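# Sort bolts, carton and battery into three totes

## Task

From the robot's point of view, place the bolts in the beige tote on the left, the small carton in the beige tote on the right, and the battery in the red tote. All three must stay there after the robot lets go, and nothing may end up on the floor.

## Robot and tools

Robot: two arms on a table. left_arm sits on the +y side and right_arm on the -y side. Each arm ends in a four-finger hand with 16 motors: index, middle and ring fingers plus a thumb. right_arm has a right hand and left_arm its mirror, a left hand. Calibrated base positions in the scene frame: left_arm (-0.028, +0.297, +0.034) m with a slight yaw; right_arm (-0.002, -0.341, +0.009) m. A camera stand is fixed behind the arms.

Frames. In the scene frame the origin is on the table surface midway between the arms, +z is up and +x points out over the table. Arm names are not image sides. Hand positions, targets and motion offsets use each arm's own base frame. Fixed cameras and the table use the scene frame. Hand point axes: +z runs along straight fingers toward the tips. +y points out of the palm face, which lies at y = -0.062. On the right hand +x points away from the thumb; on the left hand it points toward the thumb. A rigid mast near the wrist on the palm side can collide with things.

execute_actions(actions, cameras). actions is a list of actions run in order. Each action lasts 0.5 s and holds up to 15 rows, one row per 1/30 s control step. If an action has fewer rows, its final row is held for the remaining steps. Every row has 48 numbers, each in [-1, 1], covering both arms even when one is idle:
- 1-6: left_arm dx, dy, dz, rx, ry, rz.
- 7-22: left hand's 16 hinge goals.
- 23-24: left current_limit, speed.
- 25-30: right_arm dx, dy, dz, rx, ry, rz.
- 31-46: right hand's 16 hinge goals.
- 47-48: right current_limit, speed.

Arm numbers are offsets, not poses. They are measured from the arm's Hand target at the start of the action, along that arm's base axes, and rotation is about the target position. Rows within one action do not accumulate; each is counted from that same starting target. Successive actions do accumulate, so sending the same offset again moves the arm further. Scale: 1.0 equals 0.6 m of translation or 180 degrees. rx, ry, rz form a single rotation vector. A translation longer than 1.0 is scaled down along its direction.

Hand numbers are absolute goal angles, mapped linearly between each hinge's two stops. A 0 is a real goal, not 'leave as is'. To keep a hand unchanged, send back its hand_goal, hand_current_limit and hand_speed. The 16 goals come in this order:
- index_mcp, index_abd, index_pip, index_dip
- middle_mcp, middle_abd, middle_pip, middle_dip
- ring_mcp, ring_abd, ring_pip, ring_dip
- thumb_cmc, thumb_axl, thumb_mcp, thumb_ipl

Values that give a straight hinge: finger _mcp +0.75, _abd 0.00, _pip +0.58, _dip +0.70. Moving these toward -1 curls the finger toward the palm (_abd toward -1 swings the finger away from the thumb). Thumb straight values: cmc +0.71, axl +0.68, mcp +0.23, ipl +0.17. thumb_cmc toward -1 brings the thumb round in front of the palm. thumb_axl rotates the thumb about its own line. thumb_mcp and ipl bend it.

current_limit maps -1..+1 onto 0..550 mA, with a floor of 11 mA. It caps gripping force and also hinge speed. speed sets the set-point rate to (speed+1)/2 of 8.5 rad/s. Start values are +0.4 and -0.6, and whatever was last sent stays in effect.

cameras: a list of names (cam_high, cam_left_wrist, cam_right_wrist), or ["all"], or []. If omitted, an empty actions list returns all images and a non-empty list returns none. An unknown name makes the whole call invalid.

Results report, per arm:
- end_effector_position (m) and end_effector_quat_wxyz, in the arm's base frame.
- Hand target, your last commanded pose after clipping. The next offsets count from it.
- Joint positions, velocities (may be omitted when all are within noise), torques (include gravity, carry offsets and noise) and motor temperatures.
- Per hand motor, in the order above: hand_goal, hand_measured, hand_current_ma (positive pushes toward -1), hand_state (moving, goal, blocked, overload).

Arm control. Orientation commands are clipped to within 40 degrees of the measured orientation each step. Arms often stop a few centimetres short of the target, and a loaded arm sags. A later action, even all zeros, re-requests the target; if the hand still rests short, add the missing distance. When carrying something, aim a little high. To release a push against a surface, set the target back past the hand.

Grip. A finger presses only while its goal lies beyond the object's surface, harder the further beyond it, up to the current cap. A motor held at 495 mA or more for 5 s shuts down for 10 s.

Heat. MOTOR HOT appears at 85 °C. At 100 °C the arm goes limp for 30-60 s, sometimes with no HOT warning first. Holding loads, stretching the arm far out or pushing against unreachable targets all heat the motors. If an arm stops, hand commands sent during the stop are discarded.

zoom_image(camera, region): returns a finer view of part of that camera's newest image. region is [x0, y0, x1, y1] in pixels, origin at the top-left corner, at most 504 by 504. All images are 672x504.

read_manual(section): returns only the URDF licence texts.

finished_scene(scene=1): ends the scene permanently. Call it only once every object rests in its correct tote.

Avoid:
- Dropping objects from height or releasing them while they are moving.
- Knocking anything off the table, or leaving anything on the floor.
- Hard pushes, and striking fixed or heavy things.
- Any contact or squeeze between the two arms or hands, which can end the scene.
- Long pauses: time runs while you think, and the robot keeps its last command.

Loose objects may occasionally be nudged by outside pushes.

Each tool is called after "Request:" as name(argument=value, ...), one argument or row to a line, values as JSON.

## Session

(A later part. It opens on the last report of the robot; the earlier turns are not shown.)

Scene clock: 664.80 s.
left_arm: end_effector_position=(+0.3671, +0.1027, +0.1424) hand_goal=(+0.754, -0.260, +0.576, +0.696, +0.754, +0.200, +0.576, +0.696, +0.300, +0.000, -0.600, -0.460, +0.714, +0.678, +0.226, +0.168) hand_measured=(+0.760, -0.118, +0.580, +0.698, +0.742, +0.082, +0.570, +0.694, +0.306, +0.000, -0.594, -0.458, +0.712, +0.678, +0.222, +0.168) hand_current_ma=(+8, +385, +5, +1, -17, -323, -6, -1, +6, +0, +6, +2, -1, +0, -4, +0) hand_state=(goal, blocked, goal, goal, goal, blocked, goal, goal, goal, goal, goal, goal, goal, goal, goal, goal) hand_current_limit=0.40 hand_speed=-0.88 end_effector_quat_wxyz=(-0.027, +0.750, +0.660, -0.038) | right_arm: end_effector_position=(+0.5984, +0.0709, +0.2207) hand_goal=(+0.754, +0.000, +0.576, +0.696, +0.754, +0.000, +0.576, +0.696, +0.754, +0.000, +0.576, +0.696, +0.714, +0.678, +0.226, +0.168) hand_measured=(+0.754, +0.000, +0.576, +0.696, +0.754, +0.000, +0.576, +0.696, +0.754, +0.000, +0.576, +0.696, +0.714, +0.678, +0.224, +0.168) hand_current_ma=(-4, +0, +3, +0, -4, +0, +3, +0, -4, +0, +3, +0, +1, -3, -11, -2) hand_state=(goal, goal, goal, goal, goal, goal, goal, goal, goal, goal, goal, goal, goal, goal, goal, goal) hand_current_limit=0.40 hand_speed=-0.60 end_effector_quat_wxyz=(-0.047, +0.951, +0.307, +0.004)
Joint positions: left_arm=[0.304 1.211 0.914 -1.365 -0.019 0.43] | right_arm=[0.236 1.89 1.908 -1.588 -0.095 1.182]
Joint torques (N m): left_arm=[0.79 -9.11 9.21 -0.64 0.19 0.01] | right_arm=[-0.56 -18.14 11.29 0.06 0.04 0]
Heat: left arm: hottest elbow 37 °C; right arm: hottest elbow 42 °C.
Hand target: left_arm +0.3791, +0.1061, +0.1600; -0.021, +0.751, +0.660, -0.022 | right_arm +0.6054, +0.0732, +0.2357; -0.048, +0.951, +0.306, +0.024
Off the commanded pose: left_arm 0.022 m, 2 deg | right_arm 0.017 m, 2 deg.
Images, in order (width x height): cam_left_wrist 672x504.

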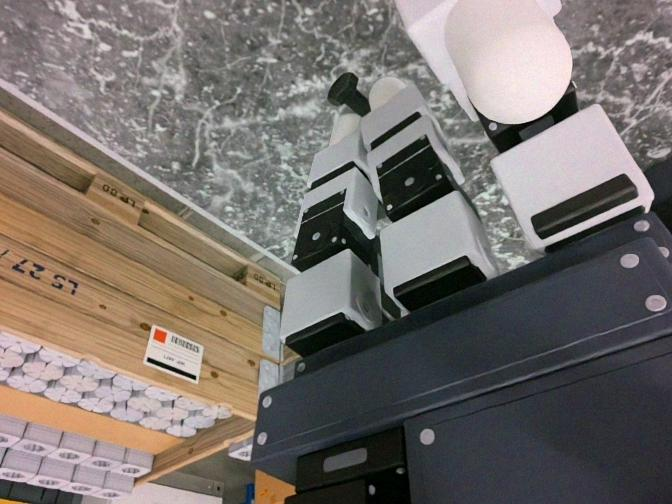

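Request:
execute_actions(
  actions=[],
  cameras=["cam_high","cam_right_wrist"],
)

Request:
zoom_image(
  camera="cam_high",
  region=[280, 100, 500, 200],
)

Request:
zoom_image(
  camera="cam_high",
  region=[480, 240, 620, 380],
)

Scene clock: 690.13 s.
left_arm: end_effector_position=(+0.3671, +0.1027, +0.1424) hand_goal=(+0.754, -0.260, +0.576, +0.696, +0.754, +0.200, +0.576, +0.696, +0.300, +0.000, -0.600, -0.460, +0.714, +0.678, +0.226, +0.168) hand_measured=(+0.760, -0.118, +0.580, +0.698, +0.742, +0.082, +0.570, +0.694, +0.306, +0.000, -0.594, -0.458, +0.712, +0.678, +0.222, +0.168) hand_current_ma=(+8, +385, +5, +1, -17, -323, -6, -1, +6, +0, +6, +2, -1, +0, -4, +0) hand_state=(goal, blocked, goal, goal, goal, blocked, goal, goal, goal, goal, goal, goal, goal, goal, goal, goal) hand_current_limit=0.40 hand_speed=-0.88 end_effector_quat_wxyz=(-0.027, +0.750, +0.660, -0.038) | right_arm: end_effector_position=(+0.5984, +0.0709, +0.2207) hand_goal=(+0.754, +0.000, +0.576, +0.696, +0.754, +0.000, +0.576, +0.696, +0.754, +0.000, +0.576, +0.696, +0.714, +0.678, +0.226, +0.168) hand_measured=(+0.754, +0.000, +0.576, +0.696, +0.754, +0.000, +0.576, +0.696, +0.754, +0.000, +0.576, +0.696, +0.714, +0.678, +0.224, +0.168) hand_current_ma=(-4, +0, +3, +0, -4, +0, +3, +0, -4, +0, +3, +0, +1, -3, -11, -2) hand_state=(goal, goal, goal, goal, goal, goal, goal, goal, goal, goal, goal, goal, goal, goal, goal, goal) hand_current_limit=0.40 hand_speed=-0.60 end_effector_quat_wxyz=(-0.047, +0.951, +0.307, +0.004)
Joint positions: left_arm=[0.304 1.211 0.914 -1.365 -0.019 0.43] | right_arm=[0.236 1.89 1.908 -1.588 -0.095 1.182]
Joint velocities: within noise
Joint torques (N m): left_arm=[0.79 -9.11 9.2 -0.64 0.2 0.01] | right_arm=[-0.5 -18.14 11.29 0.08 0.03 -0.01]
Motor temperatures (°C): left_arm=[27 33 38 26 26 25] | right_arm=[27 38 42 28 27 27]
Heat: left arm: hottest elbow 38 °C; right arm: hottest elbow 42 °C.
Hand target: left_arm +0.3791, +0.1061, +0.1600; -0.021, +0.751, +0.660, -0.022 | right_arm +0.6054, +0.0732, +0.2357; -0.048, +0.951, +0.306, +0.024
Off the commanded pose: left_arm 0.022 m, 2 deg | right_arm 0.017 m, 2 deg.
Images, in order (width x height): cam_high 672x504, cam_right_wrist 672x504.

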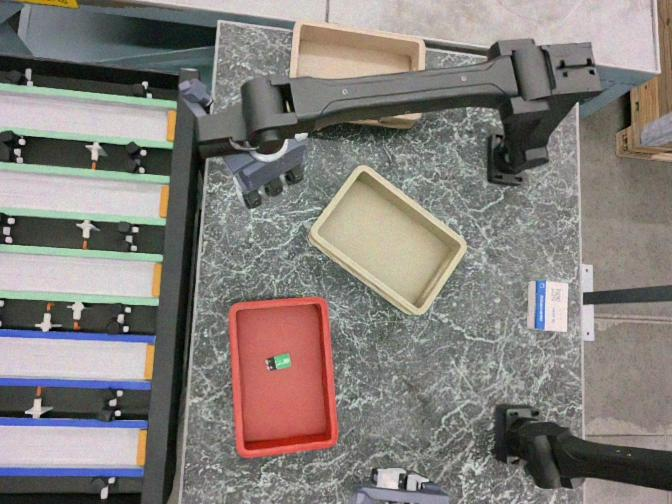

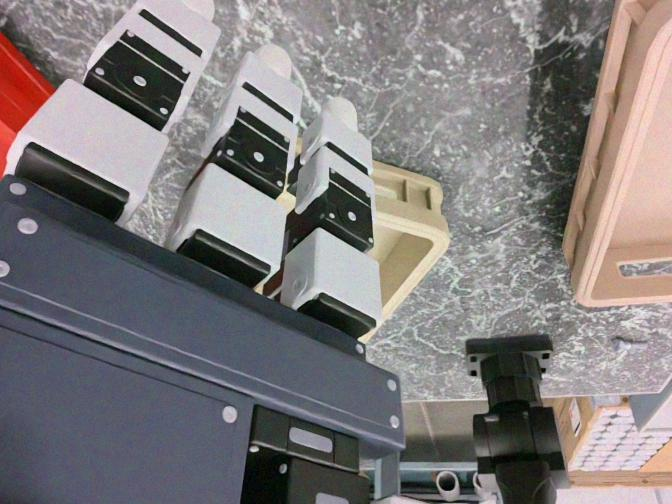

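Scaled by 2.291 from the camera's 672x504 image, which has a finer 960x720 frame.

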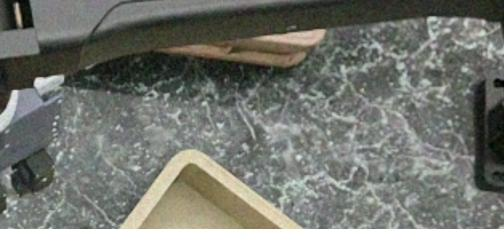

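Scaled by 3.600 from the camera's 672x504 image, which has a finer 960x720 frame.

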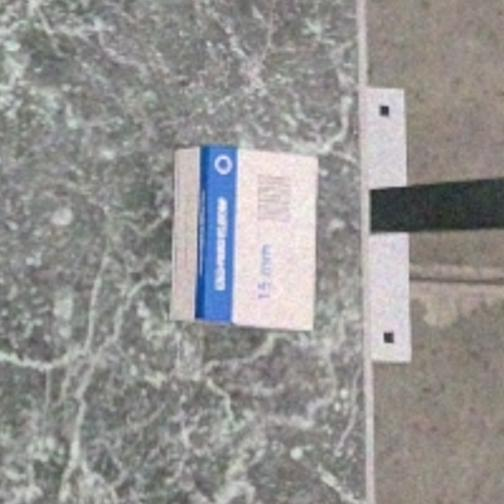

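Request:
execute_actions(
  actions=[
    [[0,0,0.08,0,0,0,0.754,-0.26,0.576,0.696,0.754,0.2,0.576,0.696,0.3,0,-0.6,-0.46,0.714,0.678,0.226,0.168,0.4,-0.88,-0.02,-0.06,0.04,0,0,0,0.754,0,0.576,0.696,0.754,0,0.576,0.696,0.754,0,0.576,0.696,0.714,0.678,0.226,0.168,0.4,-0.6]],
    [[0,-0.05,0.08,0,0,0,0.754,-0.26,0.576,0.696,0.754,0.2,0.576,0.696,0.3,0,-0.6,-0.46,0.714,0.678,0.226,0.168,0.4,-0.88,-0.03,-0.1,0.04,0,0,0,0.754,0,0.576,0.696,0.754,0,0.576,0.696,0.754,0,0.576,0.696,0.714,0.678,0.226,0.168,0.4,-0.6]],
    [[0,-0.1,0,0,0,0,0.754,-0.26,0.576,0.696,0.754,0.2,0.576,0.696,0.3,0,-0.6,-0.46,0.714,0.678,0.226,0.168,0.4,-0.88,-0.03,-0.1,0.02,0,0,0,0.754,0,0.576,0.696,0.754,0,0.576,0.696,0.754,0,0.576,0.696,0.714,0.678,0.226,0.168,0.4,-0.6]],
    [[0,-0.12,0,0,0,0,0.754,-0.26,0.576,0.696,0.754,0.2,0.576,0.696,0.3,0,-0.6,-0.46,0.714,0.678,0.226,0.168,0.4,-0.88,-0.02,-0.04,0,0,0,0,0.754,0,0.576,0.696,0.754,0,0.576,0.696,0.754,0,0.576,0.696,0.714,0.678,0.226,0.168,0.4,-0.6]],
    [[0,-0.12,0,0,0,0,0.754,-0.26,0.576,0.696,0.754,0.2,0.576,0.696,0.3,0,-0.6,-0.46,0.714,0.678,0.226,0.168,0.4,-0.88,0,0,0,0,0,0,0.754,0,0.576,0.696,0.754,0,0.576,0.696,0.754,0,0.576,0.696,0.714,0.678,0.226,0.168,0.4,-0.6]],
  ],
  cameras=["all"],
)

Scene clock: 766.13 s.
left_arm: end_effector_position=(+0.3628, -0.1229, +0.2402) hand_goal=(+0.754, -0.260, +0.576, +0.696, +0.754, +0.200, +0.576, +0.696, +0.300, +0.000, -0.600, -0.460, +0.714, +0.678, +0.226, +0.168) hand_measured=(+0.762, -0.118, +0.582, +0.698, +0.742, +0.082, +0.570, +0.694, +0.306, +0.000, -0.594, -0.458, +0.714, +0.678, +0.222, +0.168) hand_current_ma=(+11, +385, +6, +1, -17, -320, -6, -1, +6, +0, +6, +2, +0, +0, -4, +0) hand_state=(goal, blocked, goal, goal, goal, blocked, goal, goal, goal, goal, goal, goal, goal, goal, goal, goal) hand_current_limit=0.40 hand_speed=-0.88 end_effector_quat_wxyz=(-0.039, +0.755, +0.653, -0.036) | right_arm: end_effector_position=(+0.5493, -0.1073, +0.2872) hand_goal=(+0.754, +0.000, +0.576, +0.696, +0.754, +0.000, +0.576, +0.696, +0.754, +0.000, +0.576, +0.696, +0.714, +0.678, +0.226, +0.168) hand_measured=(+0.752, +0.000, +0.576, +0.696, +0.752, +0.000, +0.576, +0.696, +0.752, +0.000, +0.576, +0.696, +0.714, +0.678, +0.224, +0.168) hand_current_ma=(-7, +0, +3, +0, -7, +0, +3, +0, -8, +0, +3, +0, +0, -3, -15, -2) hand_state=(goal, goal, goal, goal, goal, goal, goal, goal, goal, goal, goal, goal, goal, goal, goal, goal) hand_current_limit=0.40 hand_speed=-0.60 end_effector_quat_wxyz=(-0.045, +0.953, +0.299, +0.023)
Joint positions: left_arm=[-0.429 1.204 1.17 -1.637 0.033 -0.283] | right_arm=[-0.08 1.7 1.817 -1.678 -0.1 0.883]
Joint torques (N m): left_arm=[0.67 -8 9.91 0.06 -0.08 -0.2] | right_arm=[-0.73 -16.26 9.09 -0.4 -0.03 -0.22]
Heat: left arm: hottest elbow 41 °C; right arm: hottest elbow 42 °C.
Hand target: left_arm +0.3791, -0.1280, +0.2561; -0.021, +0.751, +0.659, -0.022 | right_arm +0.5454, -0.1068, +0.2957; -0.048, +0.951, +0.306, +0.024
Off the commanded pose: left_arm 0.023 m, 3 deg | right_arm 0.009 m, 1 deg.
joint sent to its limit (right arm) — joint 4 (wrist pitch), lower limit. The joint targets still meet the commanded pose.

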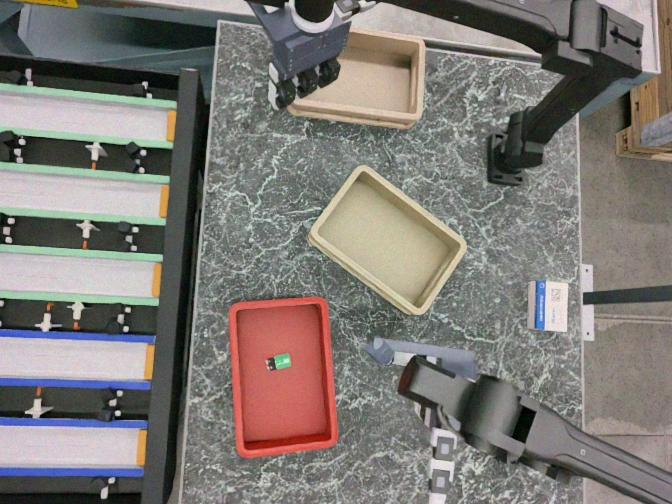

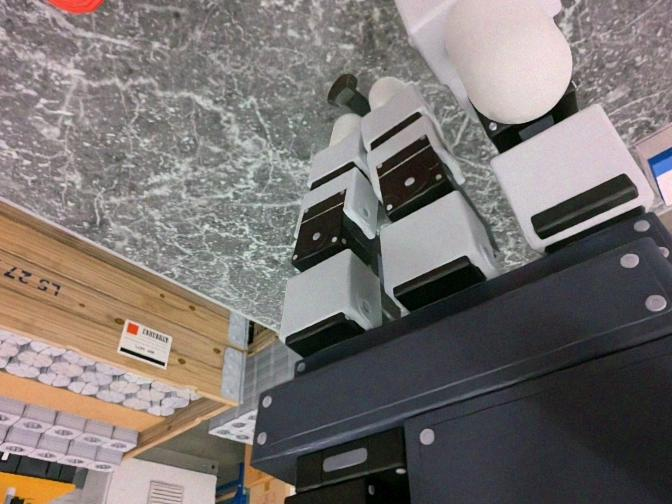

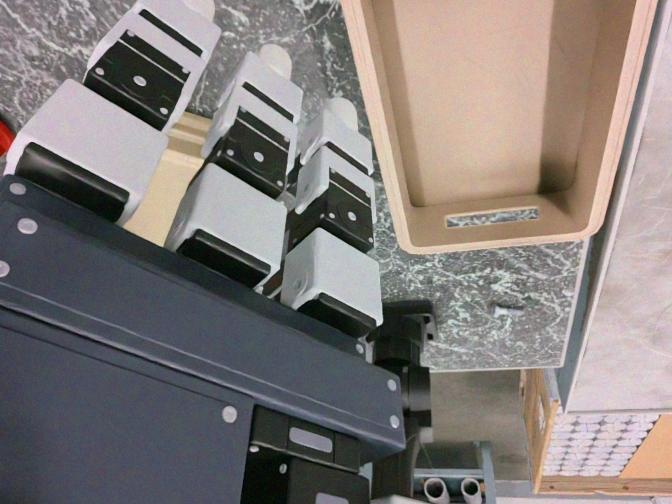

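Request:
execute_actions(
  actions=[
    [[0,-0.12,0,0,0,0,0.754,-0.26,0.576,0.696,0.754,0.2,0.576,0.696,0.3,0,-0.6,-0.46,0.714,0.678,0.226,0.168,0.4,-0.88,0,0,0,0,0,0,0.754,0,0.576,0.696,0.754,0,0.576,0.696,0.754,0,0.576,0.696,0.714,0.678,0.226,0.168,0.4,-0.6]],
    [[0,-0.12,0,0,0,0,0.754,-0.26,0.576,0.696,0.754,0.2,0.576,0.696,0.3,0,-0.6,-0.46,0.714,0.678,0.226,0.168,0.4,-0.88,0,0,0,0,0,0,0.754,0,0.576,0.696,0.754,0,0.576,0.696,0.754,0,0.576,0.696,0.714,0.678,0.226,0.168,0.4,-0.6]],
    [[0,-0.12,0,0,0,0,0.754,-0.26,0.576,0.696,0.754,0.2,0.576,0.696,0.3,0,-0.6,-0.46,0.714,0.678,0.226,0.168,0.4,-0.88,0,0,0,0,0,0,0.754,0,0.576,0.696,0.754,0,0.576,0.696,0.754,0,0.576,0.696,0.714,0.678,0.226,0.168,0.4,-0.6]],
    [[0,-0.09,0,0,0,0,0.754,-0.26,0.576,0.696,0.754,0.2,0.576,0.696,0.3,0,-0.6,-0.46,0.714,0.678,0.226,0.168,0.4,-0.88,0,0,0,0,0,0,0.754,0,0.576,0.696,0.754,0,0.576,0.696,0.754,0,0.576,0.696,0.714,0.678,0.226,0.168,0.4,-0.6]],
  ],
  cameras=["cam_high","cam_left_wrist"],
)

Scene clock: 782.47 s.
left_arm: end_effector_position=(+0.3712, -0.3910, +0.2455) hand_goal=(+0.754, -0.260, +0.576, +0.696, +0.754, +0.200, +0.576, +0.696, +0.300, +0.000, -0.600, -0.460, +0.714, +0.678, +0.226, +0.168) hand_measured=(+0.762, -0.118, +0.582, +0.698, +0.742, +0.082, +0.570, +0.694, +0.306, +0.000, -0.594, -0.458, +0.714, +0.678, +0.222, +0.168) hand_current_ma=(+10, +385, +7, +1, -16, -320, -6, -1, +7, +0, +6, +2, +0, +0, -5, +0) hand_state=(goal, blocked, goal, goal, goal, blocked, goal, goal, goal, goal, goal, goal, goal, goal, goal, goal) hand_current_limit=0.40 hand_speed=-0.88 end_effector_quat_wxyz=(-0.031, +0.757, +0.653, -0.024) | right_arm: end_effector_position=(+0.5493, -0.1073, +0.2872) hand_goal=(+0.754, +0.000, +0.576, +0.696, +0.754, +0.000, +0.576, +0.696, +0.754, +0.000, +0.576, +0.696, +0.714, +0.678, +0.226, +0.168) hand_measured=(+0.752, +0.000, +0.576, +0.696, +0.752, +0.000, +0.576, +0.696, +0.752, +0.000, +0.576, +0.696, +0.714, +0.678, +0.224, +0.168) hand_current_ma=(-7, +0, +3, +0, -7, +0, +3, +0, -8, +0, +3, +0, +0, -3, -15, -2) hand_state=(goal, goal, goal, goal, goal, goal, goal, goal, goal, goal, goal, goal, goal, goal, goal, goal) hand_current_limit=0.40 hand_speed=-0.60 end_effector_quat_wxyz=(-0.045, +0.953, +0.299, +0.023)
Joint positions: left_arm=[-0.935 1.661 1.654 -1.621 0.053 -0.786] | right_arm=[-0.08 1.7 1.817 -1.678 -0.1 0.883]
Joint torques (N m): left_arm=[0.97 -15.56 9.87 -0.65 -0.01 -0.19] | right_arm=[-0.67 -16.32 9.1 -0.42 -0.03 -0.22]
Heat: left arm: hottest elbow 42 °C; right arm: hottest elbow 40 °C.
Hand target: left_arm +0.3791, -0.3978, +0.2559; -0.021, +0.751, +0.660, -0.022 | right_arm +0.5454, -0.1068, +0.2957; -0.048, +0.951, +0.306, +0.024
Off the commanded pose: left_arm 0.015 m, 2 deg | right_arm 0.009 m, 1 deg.
joint sent to its limit (right arm) — joint 4 (wrist pitch), lower limit. The joint targets still meet the commanded pose.
Images, in order (width x height): cam_high 672x504, cam_left_wrist 672x504.

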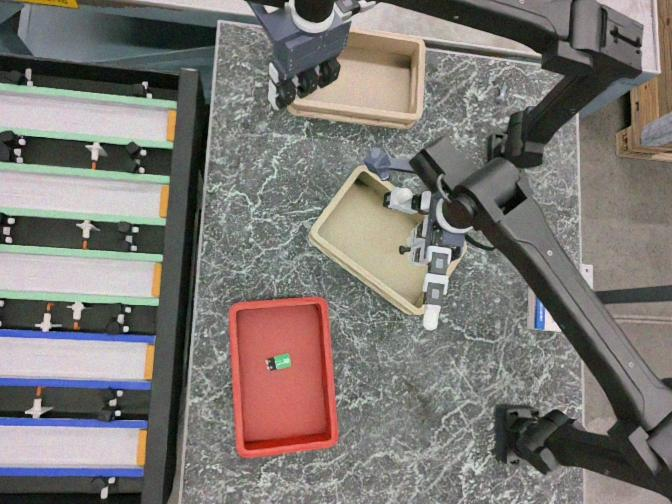

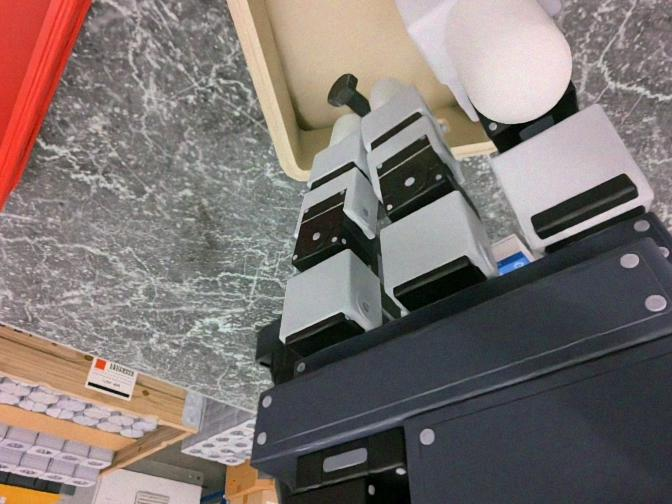

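Request:
execute_actions(
  actions=[
    [[0,-0.015,-0.09,0,0,0,0.754,-0.26,0.576,0.696,0.754,0.2,0.576,0.696,0.3,0,-0.6,-0.46,0.714,0.678,0.226,0.168,0.4,-0.88,0,0,0,0,0,0,0.754,0,0.576,0.696,0.754,0,0.576,0.696,0.754,0,0.576,0.696,0.714,0.678,0.226,0.168,0.4,-0.6]],
    [[0,0,-0.09,0,0,0,0.754,-0.26,0.576,0.696,0.754,0.2,0.576,0.696,0.3,0,-0.6,-0.46,0.714,0.678,0.226,0.168,0.4,-0.88,0,0,0,0,0,0,0.754,0,0.576,0.696,0.754,0,0.576,0.696,0.754,0,0.576,0.696,0.714,0.678,0.226,0.168,0.4,-0.6]],
    [[0,0,-0.06,0,0,0,0.754,-0.26,0.576,0.696,0.754,0.2,0.576,0.696,0.3,0,-0.6,-0.46,0.714,0.678,0.226,0.168,0.4,-0.88,0,0,0,0,0,0,0.754,0,0.576,0.696,0.754,0,0.576,0.696,0.754,0,0.576,0.696,0.714,0.678,0.226,0.168,0.4,-0.6]],
  ],
  cameras=["cam_high","cam_left_wrist"],
)

Scene clock: 814.13 s.
left_arm: end_effector_position=(+0.3797, -0.4018, +0.1189) hand_goal=(+0.754, -0.260, +0.576, +0.696, +0.754, +0.200, +0.576, +0.696, +0.300, +0.000, -0.600, -0.460, +0.714, +0.678, +0.226, +0.168) hand_measured=(+0.762, -0.118, +0.582, +0.698, +0.742, +0.082, +0.570, +0.694, +0.306, +0.000, -0.594, -0.458, +0.714, +0.678, +0.222, +0.168) hand_current_ma=(+10, +385, +7, +1, -16, -320, -6, -1, +7, +0, +6, +2, +0, +0, -5, +0) hand_state=(goal, blocked, goal, goal, goal, blocked, goal, goal, goal, goal, goal, goal, goal, goal, goal, goal) hand_current_limit=0.40 hand_speed=-0.88 end_effector_quat_wxyz=(-0.022, +0.753, +0.657, -0.025) | right_arm: end_effector_position=(+0.5493, -0.1073, +0.2872) hand_goal=(+0.754, +0.000, +0.576, +0.696, +0.754, +0.000, +0.576, +0.696, +0.754, +0.000, +0.576, +0.696, +0.714, +0.678, +0.226, +0.168) hand_measured=(+0.752, +0.000, +0.576, +0.696, +0.752, +0.000, +0.576, +0.696, +0.752, +0.000, +0.576, +0.696, +0.714, +0.678, +0.224, +0.168) hand_current_ma=(-7, +0, +3, +0, -7, +0, +3, +0, -8, +0, +3, +0, +0, -3, -15, -2) hand_state=(goal, goal, goal, goal, goal, goal, goal, goal, goal, goal, goal, goal, goal, goal, goal, goal) hand_current_limit=0.40 hand_speed=-0.60 end_effector_quat_wxyz=(-0.045, +0.953, +0.299, +0.023)
Joint positions: left_arm=[-0.935 1.741 1.421 -1.29 0.053 -0.797] | right_arm=[-0.08 1.7 1.817 -1.678 -0.1 0.883]
Joint torques (N m): left_arm=[0.15 -16.38 6.56 0.27 0.01 -0.19] | right_arm=[-0.67 -16.21 9.07 -0.43 -0.03 -0.22]
Heat: left arm: hottest elbow 42 °C; right arm: hottest elbow 39 °C.
Hand target: left_arm +0.3791, -0.4069, +0.1121; -0.021, +0.751, +0.660, -0.022 | right_arm +0.5454, -0.1068, +0.2957; -0.048, +0.951, +0.306, +0.024
Off the commanded pose: left_arm 0.009 m, 1 deg | right_arm 0.009 m, 1 deg.
joint sent to its limit (right arm) — joint 4 (wrist pitch), lower limit. The joint targets still meet the commanded pose.
Images, in order (width x height): cam_high 672x504, cam_left_wrist 672x504.

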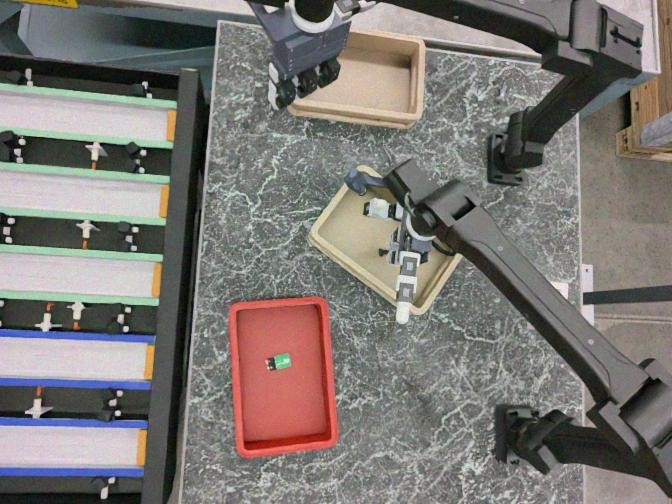

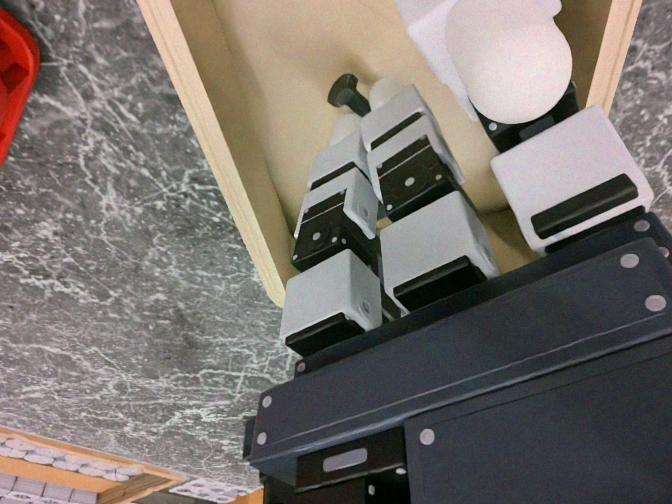

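Request:
execute_actions(
  actions=[
    [[0,0,-0.045,0,0,0,0.754,-0.26,0.576,0.696,0.754,0.2,0.576,0.696,0.3,0,-0.6,-0.46,0.714,0.678,0.226,0.168,0.4,-0.88,0,0,0,0,0,0,0.754,0,0.576,0.696,0.754,0,0.576,0.696,0.754,0,0.576,0.696,0.714,0.678,0.226,0.168,0.4,-0.6]],
    [[0,0,0,0,0,0,0.754,-0.1,0.576,0.696,0.754,0.08,0.576,0.696,0.3,0,-0.6,-0.46,0.714,0.678,0.226,0.168,0.4,-0.92,0,0,0,0,0,0,0.754,0,0.576,0.696,0.754,0,0.576,0.696,0.754,0,0.576,0.696,0.714,0.678,0.226,0.168,0.4,-0.6]],
    [[0,0,0,0,0,0,0.754,0.06,0.576,0.696,0.754,-0.06,0.576,0.696,0.3,0,-0.6,-0.46,0.714,0.678,0.226,0.168,0.4,-0.9,0,0,0,0,0,0,0.754,0,0.576,0.696,0.754,0,0.576,0.696,0.754,0,0.576,0.696,0.714,0.678,0.226,0.168,0.4,-0.6]],
  ],
  cameras=["cam_left_wrist"],
)

Scene clock: 833.33 s.
left_arm: end_effector_position=(+0.3792, -0.4070, +0.0991) hand_goal=(+0.754, +0.060, +0.576, +0.696, +0.754, -0.060, +0.576, +0.696, +0.300, +0.000, -0.600, -0.460, +0.714, +0.678, +0.226, +0.168) hand_measured=(+0.758, -0.022, +0.582, +0.698, +0.748, -0.056, +0.572, +0.694, +0.306, +0.000, -0.594, -0.458, +0.714, +0.678, +0.222, +0.168) hand_current_ma=(+4, -190, +7, +2, -7, +3, -3, -1, +8, +0, +6, +2, +0, +0, -5, +0) hand_state=(goal, blocked, goal, goal, goal, goal, goal, goal, goal, goal, goal, goal, goal, goal, goal, goal) hand_current_limit=0.40 hand_speed=-0.90 end_effector_quat_wxyz=(-0.012, +0.755, +0.655, -0.026) | right_arm: end_effector_position=(+0.5493, -0.1073, +0.2872) hand_goal=(+0.754, +0.000, +0.576, +0.696, +0.754, +0.000, +0.576, +0.696, +0.754, +0.000, +0.576, +0.696, +0.714, +0.678, +0.226, +0.168) hand_measured=(+0.752, +0.000, +0.576, +0.696, +0.752, +0.000, +0.576, +0.696, +0.752, +0.000, +0.576, +0.696, +0.714, +0.678, +0.224, +0.168) hand_current_ma=(-7, +0, +3, +0, -7, +0, +3, +0, -8, +0, +3, +0, +0, -3, -15, -2) hand_state=(goal, goal, goal, goal, goal, goal, goal, goal, goal, goal, goal, goal, goal, goal, goal, goal) hand_current_limit=0.40 hand_speed=-0.60 end_effector_quat_wxyz=(-0.045, +0.953, +0.299, +0.023)
Joint positions: left_arm=[-0.941 1.756 1.384 -1.218 0.053 -0.798] | right_arm=[-0.08 1.7 1.817 -1.678 -0.1 0.883]
Joint torques (N m): left_arm=[0.62 -15.56 6.19 0.09 0 -0.17] | right_arm=[-0.67 -16.26 9.1 -0.4 -0.03 -0.22]
Heat: left arm: hottest elbow 41 °C; right arm: hottest elbow 39 °C.
Hand target: left_arm +0.3790, -0.4068, +0.0850; -0.021, +0.751, +0.659, -0.022 | right_arm +0.5454, -0.1068, +0.2957; -0.048, +0.951, +0.306, +0.024
Off the commanded pose: left_arm 0.014 m, 1 deg | right_arm 0.009 m, 1 deg.
joint sent to its limit (right arm) — joint 4 (wrist pitch), lower limit. The joint targets still meet the commanded pose.
Images, in order (width x height): cam_left_wrist 672x504.

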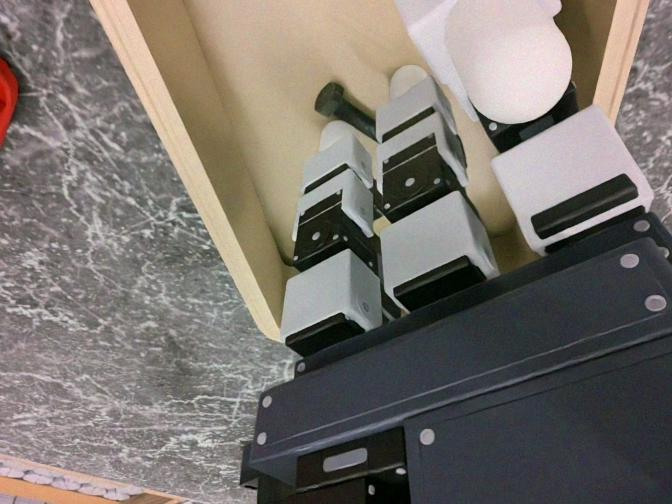

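Request:
execute_actions(
  actions=[
    [[0,0,0,0,0,0,0.754,-0.03,0.576,0.696,0.754,-0.06,0.576,0.696,0.3,0,-0.6,-0.46,0.714,0.678,0.226,0.168,0.4,-0.8,0,0,0,0,0,0,0.754,0,0.576,0.696,0.754,0,0.576,0.696,0.754,0,0.576,0.696,0.714,0.678,0.226,0.168,0.4,-0.6]],
    [[0,0,0.06,0,0,0,0.754,-0.03,0.576,0.696,0.754,-0.06,0.576,0.696,0.3,0,-0.6,-0.46,0.714,0.678,0.226,0.168,0.4,-0.8,0,0,0,0,0,0,0.754,0,0.576,0.696,0.754,0,0.576,0.696,0.754,0,0.576,0.696,0.714,0.678,0.226,0.168,0.4,-0.6]],
    [[0,0,0.08,0,0,0,0.754,-0.03,0.576,0.696,0.754,-0.06,0.576,0.696,0.3,0,-0.6,-0.46,0.714,0.678,0.226,0.168,0.4,-0.8,0,0,0,0,0,0,0.754,0,0.576,0.696,0.754,0,0.576,0.696,0.754,0,0.576,0.696,0.714,0.678,0.226,0.168,0.4,-0.6]],
    [[0,0,0.1,0,0,0,0.754,-0.03,0.576,0.696,0.754,-0.06,0.576,0.696,0.3,0,-0.6,-0.46,0.714,0.678,0.226,0.168,0.4,-0.8,0,0,0,0,0,0,0.754,0,0.576,0.696,0.754,0,0.576,0.696,0.754,0,0.576,0.696,0.714,0.678,0.226,0.168,0.4,-0.6]],
  ],
  cameras=["all"],
)

Scene clock: 854.30 s.
left_arm: end_effector_position=(+0.3738, -0.3995, +0.2144) hand_goal=(+0.754, -0.030, +0.576, +0.696, +0.754, -0.060, +0.576, +0.696, +0.300, +0.000, -0.600, -0.460, +0.714, +0.678, +0.226, +0.168) hand_measured=(+0.752, -0.032, +0.576, +0.696, +0.750, -0.056, +0.572, +0.694, +0.306, +0.000, -0.594, -0.458, +0.714, +0.678, +0.222, +0.168) hand_current_ma=(-1, -1, +0, +0, -3, +2, -2, -1, +8, +0, +6, +2, +0, +0, -5, +0) hand_state=(goal, goal, goal, goal, goal, goal, goal, goal, goal, goal, goal, goal, goal, goal, goal, goal) hand_current_limit=0.40 hand_speed=-0.80 end_effector_quat_wxyz=(-0.035, +0.754, +0.655, -0.024) | right_arm: end_effector_position=(+0.5493, -0.1073, +0.2872) hand_goal=(+0.754, +0.000, +0.576, +0.696, +0.754, +0.000, +0.576, +0.696, +0.754, +0.000, +0.576, +0.696, +0.714, +0.678, +0.226, +0.168) hand_measured=(+0.752, +0.000, +0.576, +0.696, +0.752, +0.000, +0.576, +0.696, +0.752, +0.000, +0.576, +0.696, +0.714, +0.678, +0.224, +0.168) hand_current_ma=(-7, +0, +3, +0, -7, +0, +3, +0, -8, +0, +3, +0, +0, -3, -15, -2) hand_state=(goal, goal, goal, goal, goal, goal, goal, goal, goal, goal, goal, goal, goal, goal, goal, goal) hand_current_limit=0.40 hand_speed=-0.60 end_effector_quat_wxyz=(-0.045, +0.953, +0.299, +0.023)
Joint positions: left_arm=[-0.941 1.694 1.615 -1.557 0.053 -0.8] | right_arm=[-0.08 1.7 1.817 -1.678 -0.1 0.883]
Joint torques (N m): left_arm=[0.62 -17.03 9.58 -0.66 0 -0.17] | right_arm=[-0.62 -16.26 9.07 -0.42 -0.03 -0.22]
Heat: left arm: hottest elbow 40 °C; right arm: hottest elbow 38 °C.
Hand target: left_arm +0.3791, -0.4069, +0.2290; -0.021, +0.751, +0.659, -0.022 | right_arm +0.5454, -0.1068, +0.2957; -0.048, +0.951, +0.306, +0.024
Off the commanded pose: left_arm 0.017 m, 2 deg | right_arm 0.009 m, 1 deg.
joint sent to its limit (right arm) — joint 4 (wrist pitch), lower limit. The joint targets still meet the commanded pose.

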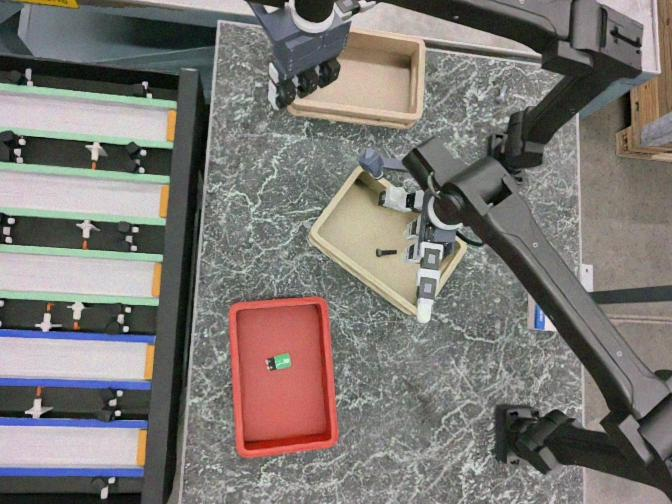

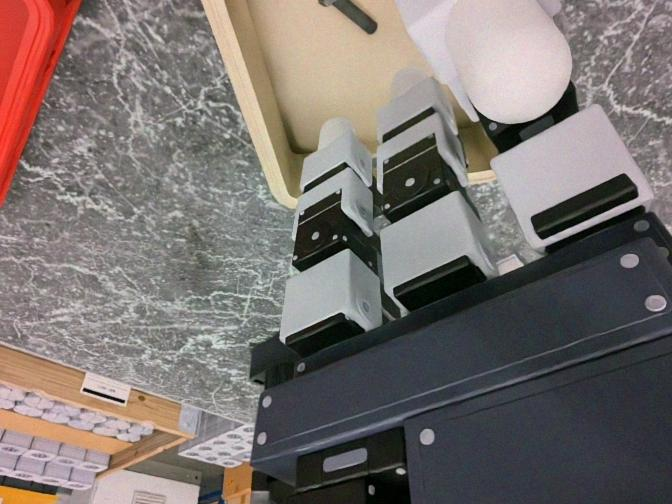

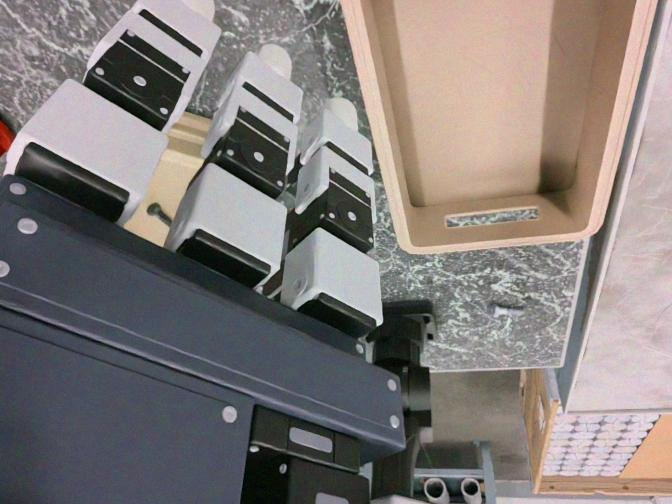

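Request:
zoom_image(
  camera="cam_high",
  region=[470, 60, 570, 130],
)

Request:
zoom_image(
  camera="cam_right_wrist",
  region=[450, 270, 590, 370],
)

Scaled by 5.040 from the camera's 672x504 image, which has a finer 960x720 frame.

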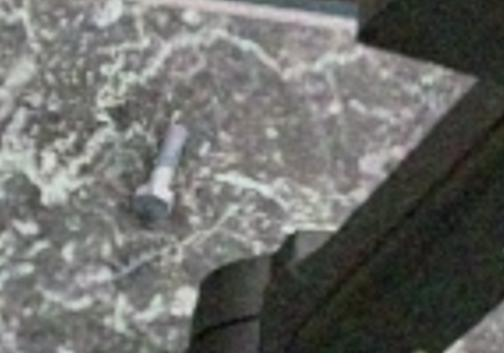

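Scaled by 3.600 from the camera's 672x504 image, which has a finer 960x720 frame.

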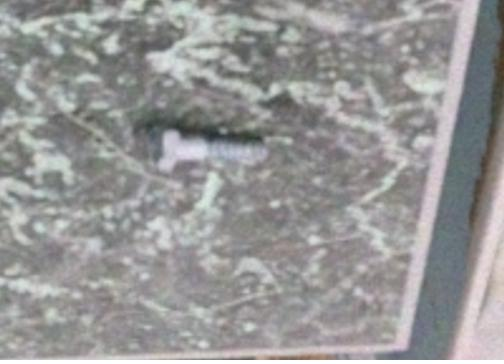

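Request:
execute_actions(
  actions=[
    [[0.01,0.06,0.06,0,0,0,0.754,0.03,0.576,0.696,0.754,-0.06,0.576,0.696,0.3,0,-0.6,-0.46,0.714,0.678,0.226,0.168,0.4,-0.8,-0.1,-0.06,0.02,0,0,-0.037,0.754,0.06,0.576,0.696,0.754,-0.06,0.576,0.696,0.3,0,-0.6,-0.46,0.714,0.678,0.226,0.168,0.4,-0.6]],
    [[0.02,0.1,0.06,0,0,0,0.754,0.03,0.576,0.696,0.754,-0.06,0.576,0.696,0.3,0,-0.6,-0.46,0.714,0.678,0.226,0.168,0.4,-0.8,-0.13,-0.08,0,0,0,-0.037,0.754,0.06,0.576,0.696,0.754,-0.06,0.576,0.696,0.3,0,-0.6,-0.46,0.714,0.678,0.226,0.168,0.4,-0.6]],
    [[0.02,0.13,0,0,0,0,0.754,0.03,0.576,0.696,0.754,-0.06,0.576,0.696,0.3,0,-0.6,-0.46,0.714,0.678,0.226,0.168,0.4,-0.8,-0.13,-0.07,0,0,0,-0.037,0.754,0.06,0.576,0.696,0.754,-0.06,0.576,0.696,0.3,0,-0.6,-0.46,0.714,0.678,0.226,0.168,0.4,-0.6]],
    [[0.02,0.13,0,0,0,0,0.754,0.03,0.576,0.696,0.754,-0.06,0.576,0.696,0.3,0,-0.6,-0.46,0.714,0.678,0.226,0.168,0.4,-0.8,-0.13,-0.05,0,0,0,-0.037,0.754,0.06,0.576,0.696,0.754,-0.06,0.576,0.696,0.3,0,-0.6,-0.46,0.714,0.678,0.226,0.168,0.4,-0.6]],
    [[0.02,0.13,0,0,0,0,0.754,0.03,0.576,0.696,0.754,-0.06,0.576,0.696,0.3,0,-0.6,-0.46,0.714,0.678,0.226,0.168,0.4,-0.8,-0.12,-0.02,0,0,0,-0.037,0.754,0.06,0.576,0.696,0.754,-0.06,0.576,0.696,0.3,0,-0.6,-0.46,0.714,0.678,0.226,0.168,0.4,-0.6]],
    [[0.02,0.13,0,0,0,0,0.754,0.03,0.576,0.696,0.754,-0.06,0.576,0.696,0.3,0,-0.6,-0.46,0.714,0.678,0.226,0.168,0.4,-0.8,-0.1,0,-0.02,0,0,-0.037,0.754,0.06,0.576,0.696,0.754,-0.06,0.576,0.696,0.3,0,-0.6,-0.46,0.714,0.678,0.226,0.168,0.4,-0.6]],
  ],
  cameras=["all"],
)

Scene clock: 994.90 s.
left_arm: end_effector_position=(+0.4439, +0.0033, +0.2964) hand_goal=(+0.754, +0.030, +0.576, +0.696, +0.754, -0.060, +0.576, +0.696, +0.300, +0.000, -0.600, -0.460, +0.714, +0.678, +0.226, +0.168) hand_measured=(+0.752, +0.030, +0.576, +0.696, +0.752, -0.060, +0.574, +0.694, +0.306, +0.000, -0.594, -0.458, +0.714, +0.678, +0.222, +0.168) hand_current_ma=(-1, +0, +0, +0, -2, +0, -2, -1, +7, +0, +6, +2, +0, +0, -5, +0) hand_state=(goal, goal, goal, goal, goal, goal, goal, goal, goal, goal, goal, goal, goal, goal, goal, goal) hand_current_limit=0.40 hand_speed=-0.80 end_effector_quat_wxyz=(-0.014, +0.744, +0.667, -0.015) | right_arm: end_effector_position=(+0.1210, -0.2741, +0.2945) hand_goal=(+0.754, +0.060, +0.576, +0.696, +0.754, -0.060, +0.576, +0.696, +0.300, +0.000, -0.600, -0.460, +0.714, +0.678, +0.226, +0.168) hand_measured=(+0.752, +0.060, +0.576, +0.696, +0.752, -0.060, +0.576, +0.696, +0.308, +0.000, -0.594, -0.458, +0.712, +0.678, +0.222, +0.168) hand_current_ma=(-11, -3, +1, +0, -8, +2, +2, +0, +32, -1, +22, +10, -5, -3, -20, -2) hand_state=(goal, goal, goal, goal, goal, goal, goal, goal, goal, goal, goal, goal, goal, goal, goal, goal) hand_current_limit=0.40 hand_speed=-0.60 end_effector_quat_wxyz=(-0.002, +0.997, -0.052, +0.056)
Joint positions: left_arm=[-0.027 1.302 1.39 -1.7 -0.001 0.082] | right_arm=[-0.964 0.938 1.117 -1.685 -0.092 0.714]
Joint torques (N m): left_arm=[0.67 -11.16 7.46 -0.36 0.17 0.11] | right_arm=[-1.03 -3.08 9.2 0.02 0.08 -0.23]
Heat: left arm: hottest elbow 42 °C; right arm: hottest elbow 38 °C.
Hand target: left_arm +0.4451, +0.0011, +0.3010; -0.021, +0.751, +0.659, -0.022 | right_arm +0.1194, -0.2748, +0.2957; -0.036, +0.998, -0.037, +0.039
Off the commanded pose: left_arm 0.005 m, 2 deg | right_arm 0.002 m, 5 deg.
joint sent to its limit (left arm) — joint 4 (wrist pitch), lower limit. The joint targets still meet the commanded pose.
joint sent to its limit (right arm) — joint 4 (wrist pitch), lower limit. The joint targets are off in orientation, not in position.

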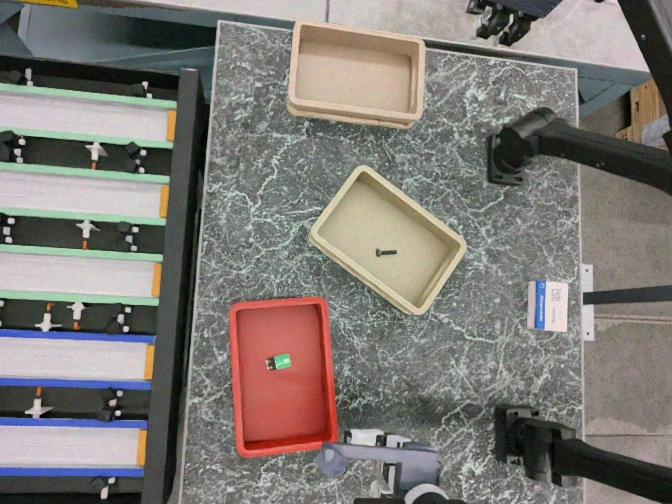

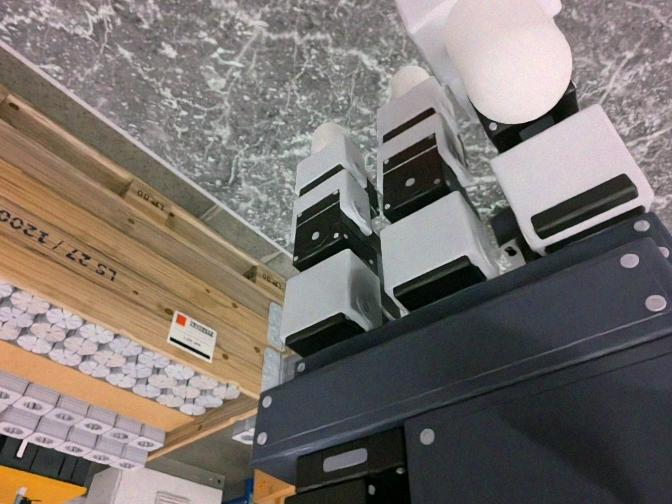

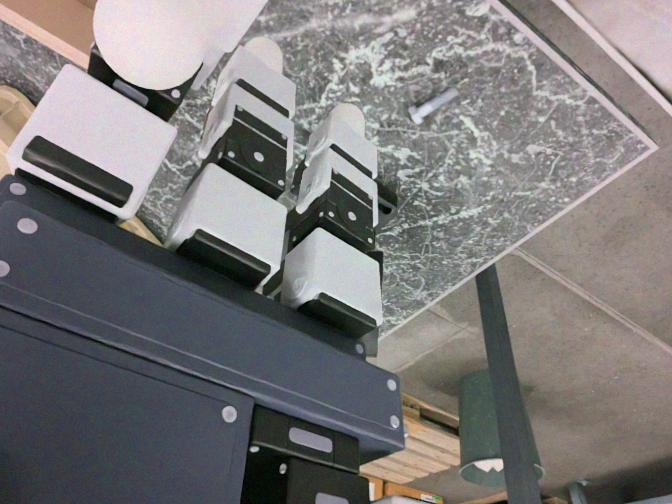

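Request:
execute_actions(
  actions=[
    [[0,0.1,0,0,0,0,0.754,0.03,0.576,0.696,0.754,-0.06,0.576,0.696,0.3,0,-0.6,-0.46,0.714,0.678,0.226,0.168,0.4,-0.8,-0.074,0.005,-0.05,0,0,-0.036,0.754,0.06,0.576,0.696,0.754,-0.06,0.576,0.696,0.3,0,-0.6,-0.46,0.714,0.678,0.226,0.168,0.4,-0.6]],
    [[0,0.1,0,0,0,0,0.754,0.03,0.576,0.696,0.754,-0.06,0.576,0.696,0.3,0,-0.6,-0.46,0.714,0.678,0.226,0.168,0.4,-0.8,-0.074,0.02,-0.05,0,0,-0.036,0.754,0.06,0.576,0.696,0.754,-0.06,0.576,0.696,0.3,0,-0.6,-0.46,0.714,0.678,0.226,0.168,0.4,-0.6]],
    [[0,0.1,0,0,0,0,0.754,0.03,0.576,0.696,0.754,-0.06,0.576,0.696,0.3,0,-0.6,-0.46,0.714,0.678,0.226,0.168,0.4,-0.8,-0.074,0.033,-0.05,0,0,-0.036,0.754,0.06,0.576,0.696,0.754,-0.06,0.576,0.696,0.3,0,-0.6,-0.46,0.714,0.678,0.226,0.168,0.4,-0.6]],
  ],
  cameras=["all"],
)

Scene clock: 1026.40 s.
left_arm: end_effector_position=(+0.4329, +0.1791, +0.2880) hand_goal=(+0.754, +0.030, +0.576, +0.696, +0.754, -0.060, +0.576, +0.696, +0.300, +0.000, -0.600, -0.460, +0.714, +0.678, +0.226, +0.168) hand_measured=(+0.752, +0.030, +0.576, +0.696, +0.752, -0.060, +0.574, +0.694, +0.306, +0.000, -0.594, -0.458, +0.712, +0.678, +0.222, +0.168) hand_current_ma=(-1, +0, +0, +0, -2, +0, -2, -1, +7, +0, +6, +2, -1, +0, -5, +0) hand_state=(goal, goal, goal, goal, goal, goal, goal, goal, goal, goal, goal, goal, goal, goal, goal, goal) hand_current_limit=0.40 hand_speed=-0.80 end_effector_quat_wxyz=(-0.021, +0.744, +0.667, -0.026) | right_arm: end_effector_position=(-0.0135, -0.2346, +0.2030) hand_goal=(+0.754, +0.060, +0.576, +0.696, +0.754, -0.060, +0.576, +0.696, +0.300, +0.000, -0.600, -0.460, +0.714, +0.678, +0.226, +0.168) hand_measured=(+0.752, +0.060, +0.576, +0.696, +0.752, -0.060, +0.576, +0.696, +0.306, +0.000, -0.594, -0.458, +0.712, +0.678, +0.222, +0.168) hand_current_ma=(-8, -3, +1, +0, -6, +1, +2, +0, +31, -1, +22, +10, -5, -3, -20, -2) hand_state=(goal, goal, goal, goal, goal, goal, goal, goal, goal, goal, goal, goal, goal, goal, goal, goal) hand_current_limit=0.40 hand_speed=-0.60 end_effector_quat_wxyz=(-0.041, +0.976, -0.211, +0.040)
Joint positions: left_arm=[0.436 1.383 1.45 -1.7 -0.025 0.545] | right_arm=[-1.428 0.783 0.818 -1.654 -0.104 0.565]
Joint torques (N m): left_arm=[0.5 -11.05 9.91 -0.4 0.19 0.09] | right_arm=[-1.03 -0.85 9.39 0.57 -0.04 -0.22]
Heat: left arm: hottest elbow 41 °C; right arm: hottest elbow 39 °C.
Hand target: left_arm +0.4450, +0.1811, +0.3010; -0.021, +0.751, +0.659, -0.022 | right_arm -0.0137, -0.2401, +0.2057; -0.029, +0.977, -0.205, +0.044
Off the commanded pose: left_arm 0.018 m, 1 deg | right_arm 0.006 m, 2 deg.
joint sent to its limit (left arm) — joint 4 (wrist pitch), lower limit. The joint targets still meet the commanded pose.

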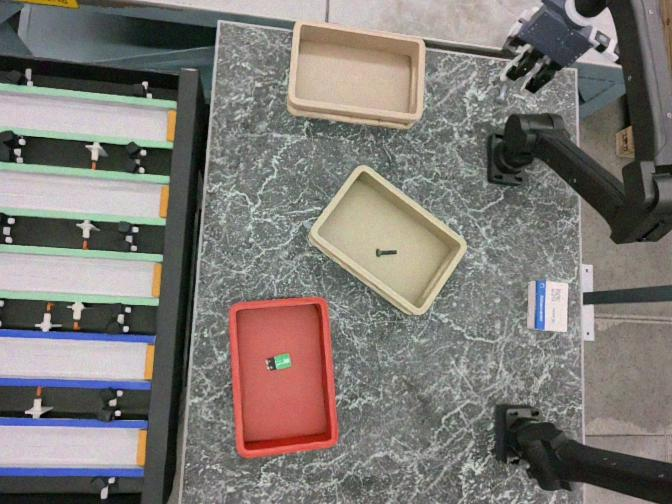

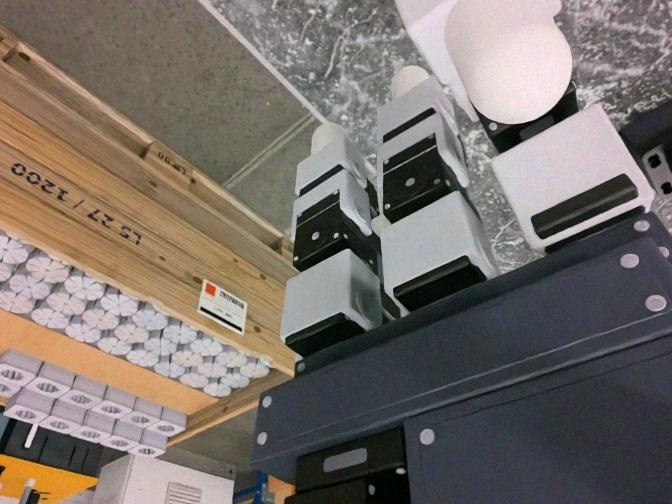

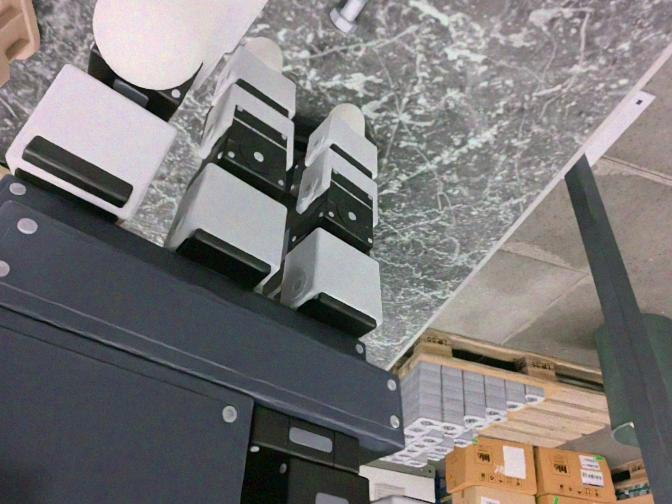

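Request:
zoom_image(
  camera="cam_right_wrist",
  region=[300, 0, 400, 80],
)

Scaled by 5.040 from the camera's 672x504 image, which has a finer 960x720 frame.

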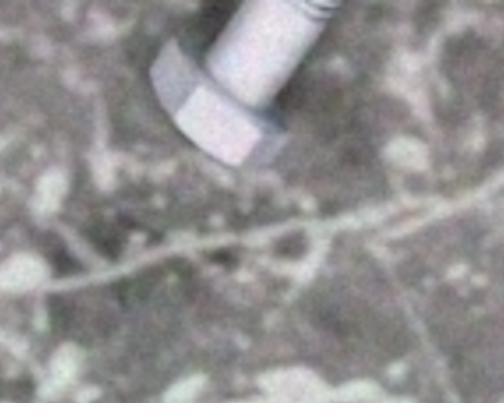

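Request:
execute_actions(
  actions=[
    [[0,0,0,0,0,0,0.754,0.03,0.576,0.696,0.754,-0.06,0.576,0.696,0.3,0,-0.6,-0.46,0.714,0.678,0.226,0.168,0.4,-0.8,-0.004,-0.009,-0.04,-0.0124,0.0312,0,0.754,0.06,0.576,0.696,0.754,-0.06,0.576,0.696,0.3,0,-0.6,-0.46,0.714,0.678,0.226,0.168,0.4,-0.6]],
    [[0,0,0,0,0,0,0.754,0.03,0.576,0.696,0.754,-0.06,0.576,0.696,0.3,0,-0.6,-0.46,0.714,0.678,0.226,0.168,0.4,-0.8,0,0,-0.04,0,0,0,0.754,0.06,0.576,0.696,0.754,-0.06,0.576,0.696,0.3,0,-0.6,-0.46,0.714,0.678,0.226,0.168,0.4,-0.6]],
  ],
  cameras=["cam_high","cam_right_wrist"],
)

Request:
zoom_image(
  camera="cam_right_wrist",
  region=[220, 0, 400, 160],
)

Scene clock: 1060.07 s.
left_arm: end_effector_position=(+0.4329, +0.1791, +0.2880) hand_goal=(+0.754, +0.030, +0.576, +0.696, +0.754, -0.060, +0.576, +0.696, +0.300, +0.000, -0.600, -0.460, +0.714, +0.678, +0.226, +0.168) hand_measured=(+0.752, +0.030, +0.576, +0.696, +0.752, -0.060, +0.574, +0.694, +0.306, +0.000, -0.594, -0.458, +0.712, +0.678, +0.222, +0.168) hand_current_ma=(-1, +0, +0, +0, -2, +0, -2, -1, +7, +0, +6, +2, -1, +0, -5, +0) hand_state=(goal, goal, goal, goal, goal, goal, goal, goal, goal, goal, goal, goal, goal, goal, goal, goal) hand_current_limit=0.40 hand_speed=-0.80 end_effector_quat_wxyz=(-0.021, +0.744, +0.667, -0.026) | right_arm: end_effector_position=(-0.0160, -0.2417, +0.1567) hand_goal=(+0.754, +0.060, +0.576, +0.696, +0.754, -0.060, +0.576, +0.696, +0.300, +0.000, -0.600, -0.460, +0.714, +0.678, +0.226, +0.168) hand_measured=(+0.752, +0.060, +0.576, +0.696, +0.752, -0.060, +0.576, +0.696, +0.306, +0.000, -0.594, -0.458, +0.712, +0.678, +0.222, +0.168) hand_current_ma=(-8, -3, +1, +0, -7, +1, +2, +0, +31, -1, +22, +10, -5, -3, -20, -2) hand_state=(goal, goal, goal, goal, goal, goal, goal, goal, goal, goal, goal, goal, goal, goal, goal, goal) hand_current_limit=0.40 hand_speed=-0.60 end_effector_quat_wxyz=(-0.008, +0.980, -0.197, +0.001)
Joint positions: left_arm=[0.436 1.383 1.45 -1.7 -0.025 0.545] | right_arm=[-1.361 0.778 0.675 -1.482 -0.009 0.607]
Joint torques (N m): left_arm=[0.5 -10.99 9.94 -0.4 0.21 0.09] | right_arm=[-0.03 0.03 9.31 0.66 0.25 0.21]
Motor temperatures (°C): left_arm=[26 34 43 26 26 25] | right_arm=[27 33 38 28 27 27]
Heat: left arm: hottest elbow 43 °C; right arm: hottest elbow 38 °C.
Hand target: left_arm +0.4450, +0.1811, +0.3010; -0.021, +0.751, +0.659, -0.022 | right_arm -0.0162, -0.2455, +0.1578; +0.000, +0.979, -0.205, +0.001
Off the commanded pose: left_arm 0.018 m, 1 deg | right_arm 0.004 m, 1 deg.
joint sent to its limit (left arm) — joint 4 (wrist pitch), lower limit. The joint targets still meet the commanded pose.
Images, in order (width x height): cam_high 672x504, cam_right_wrist 672x504.

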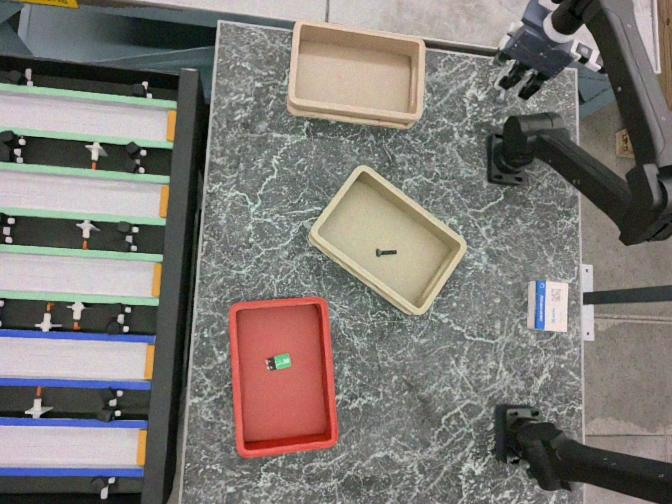

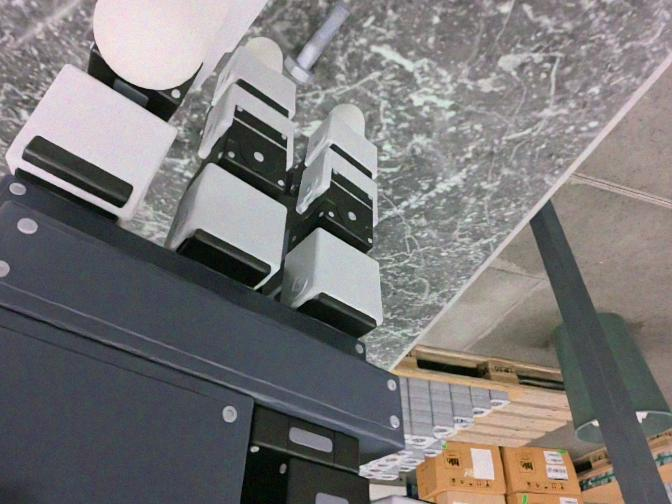

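Scaled by 2.800 from the camera's 672x504 image, which has a finer 960x720 frame.

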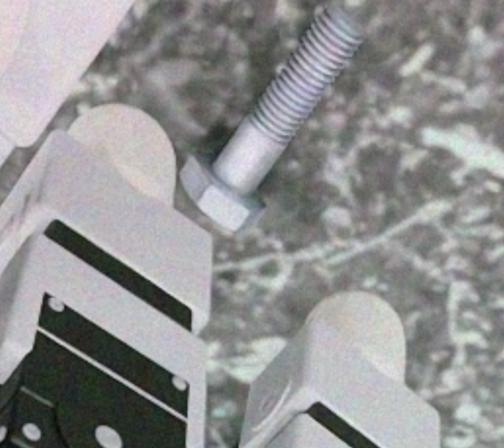

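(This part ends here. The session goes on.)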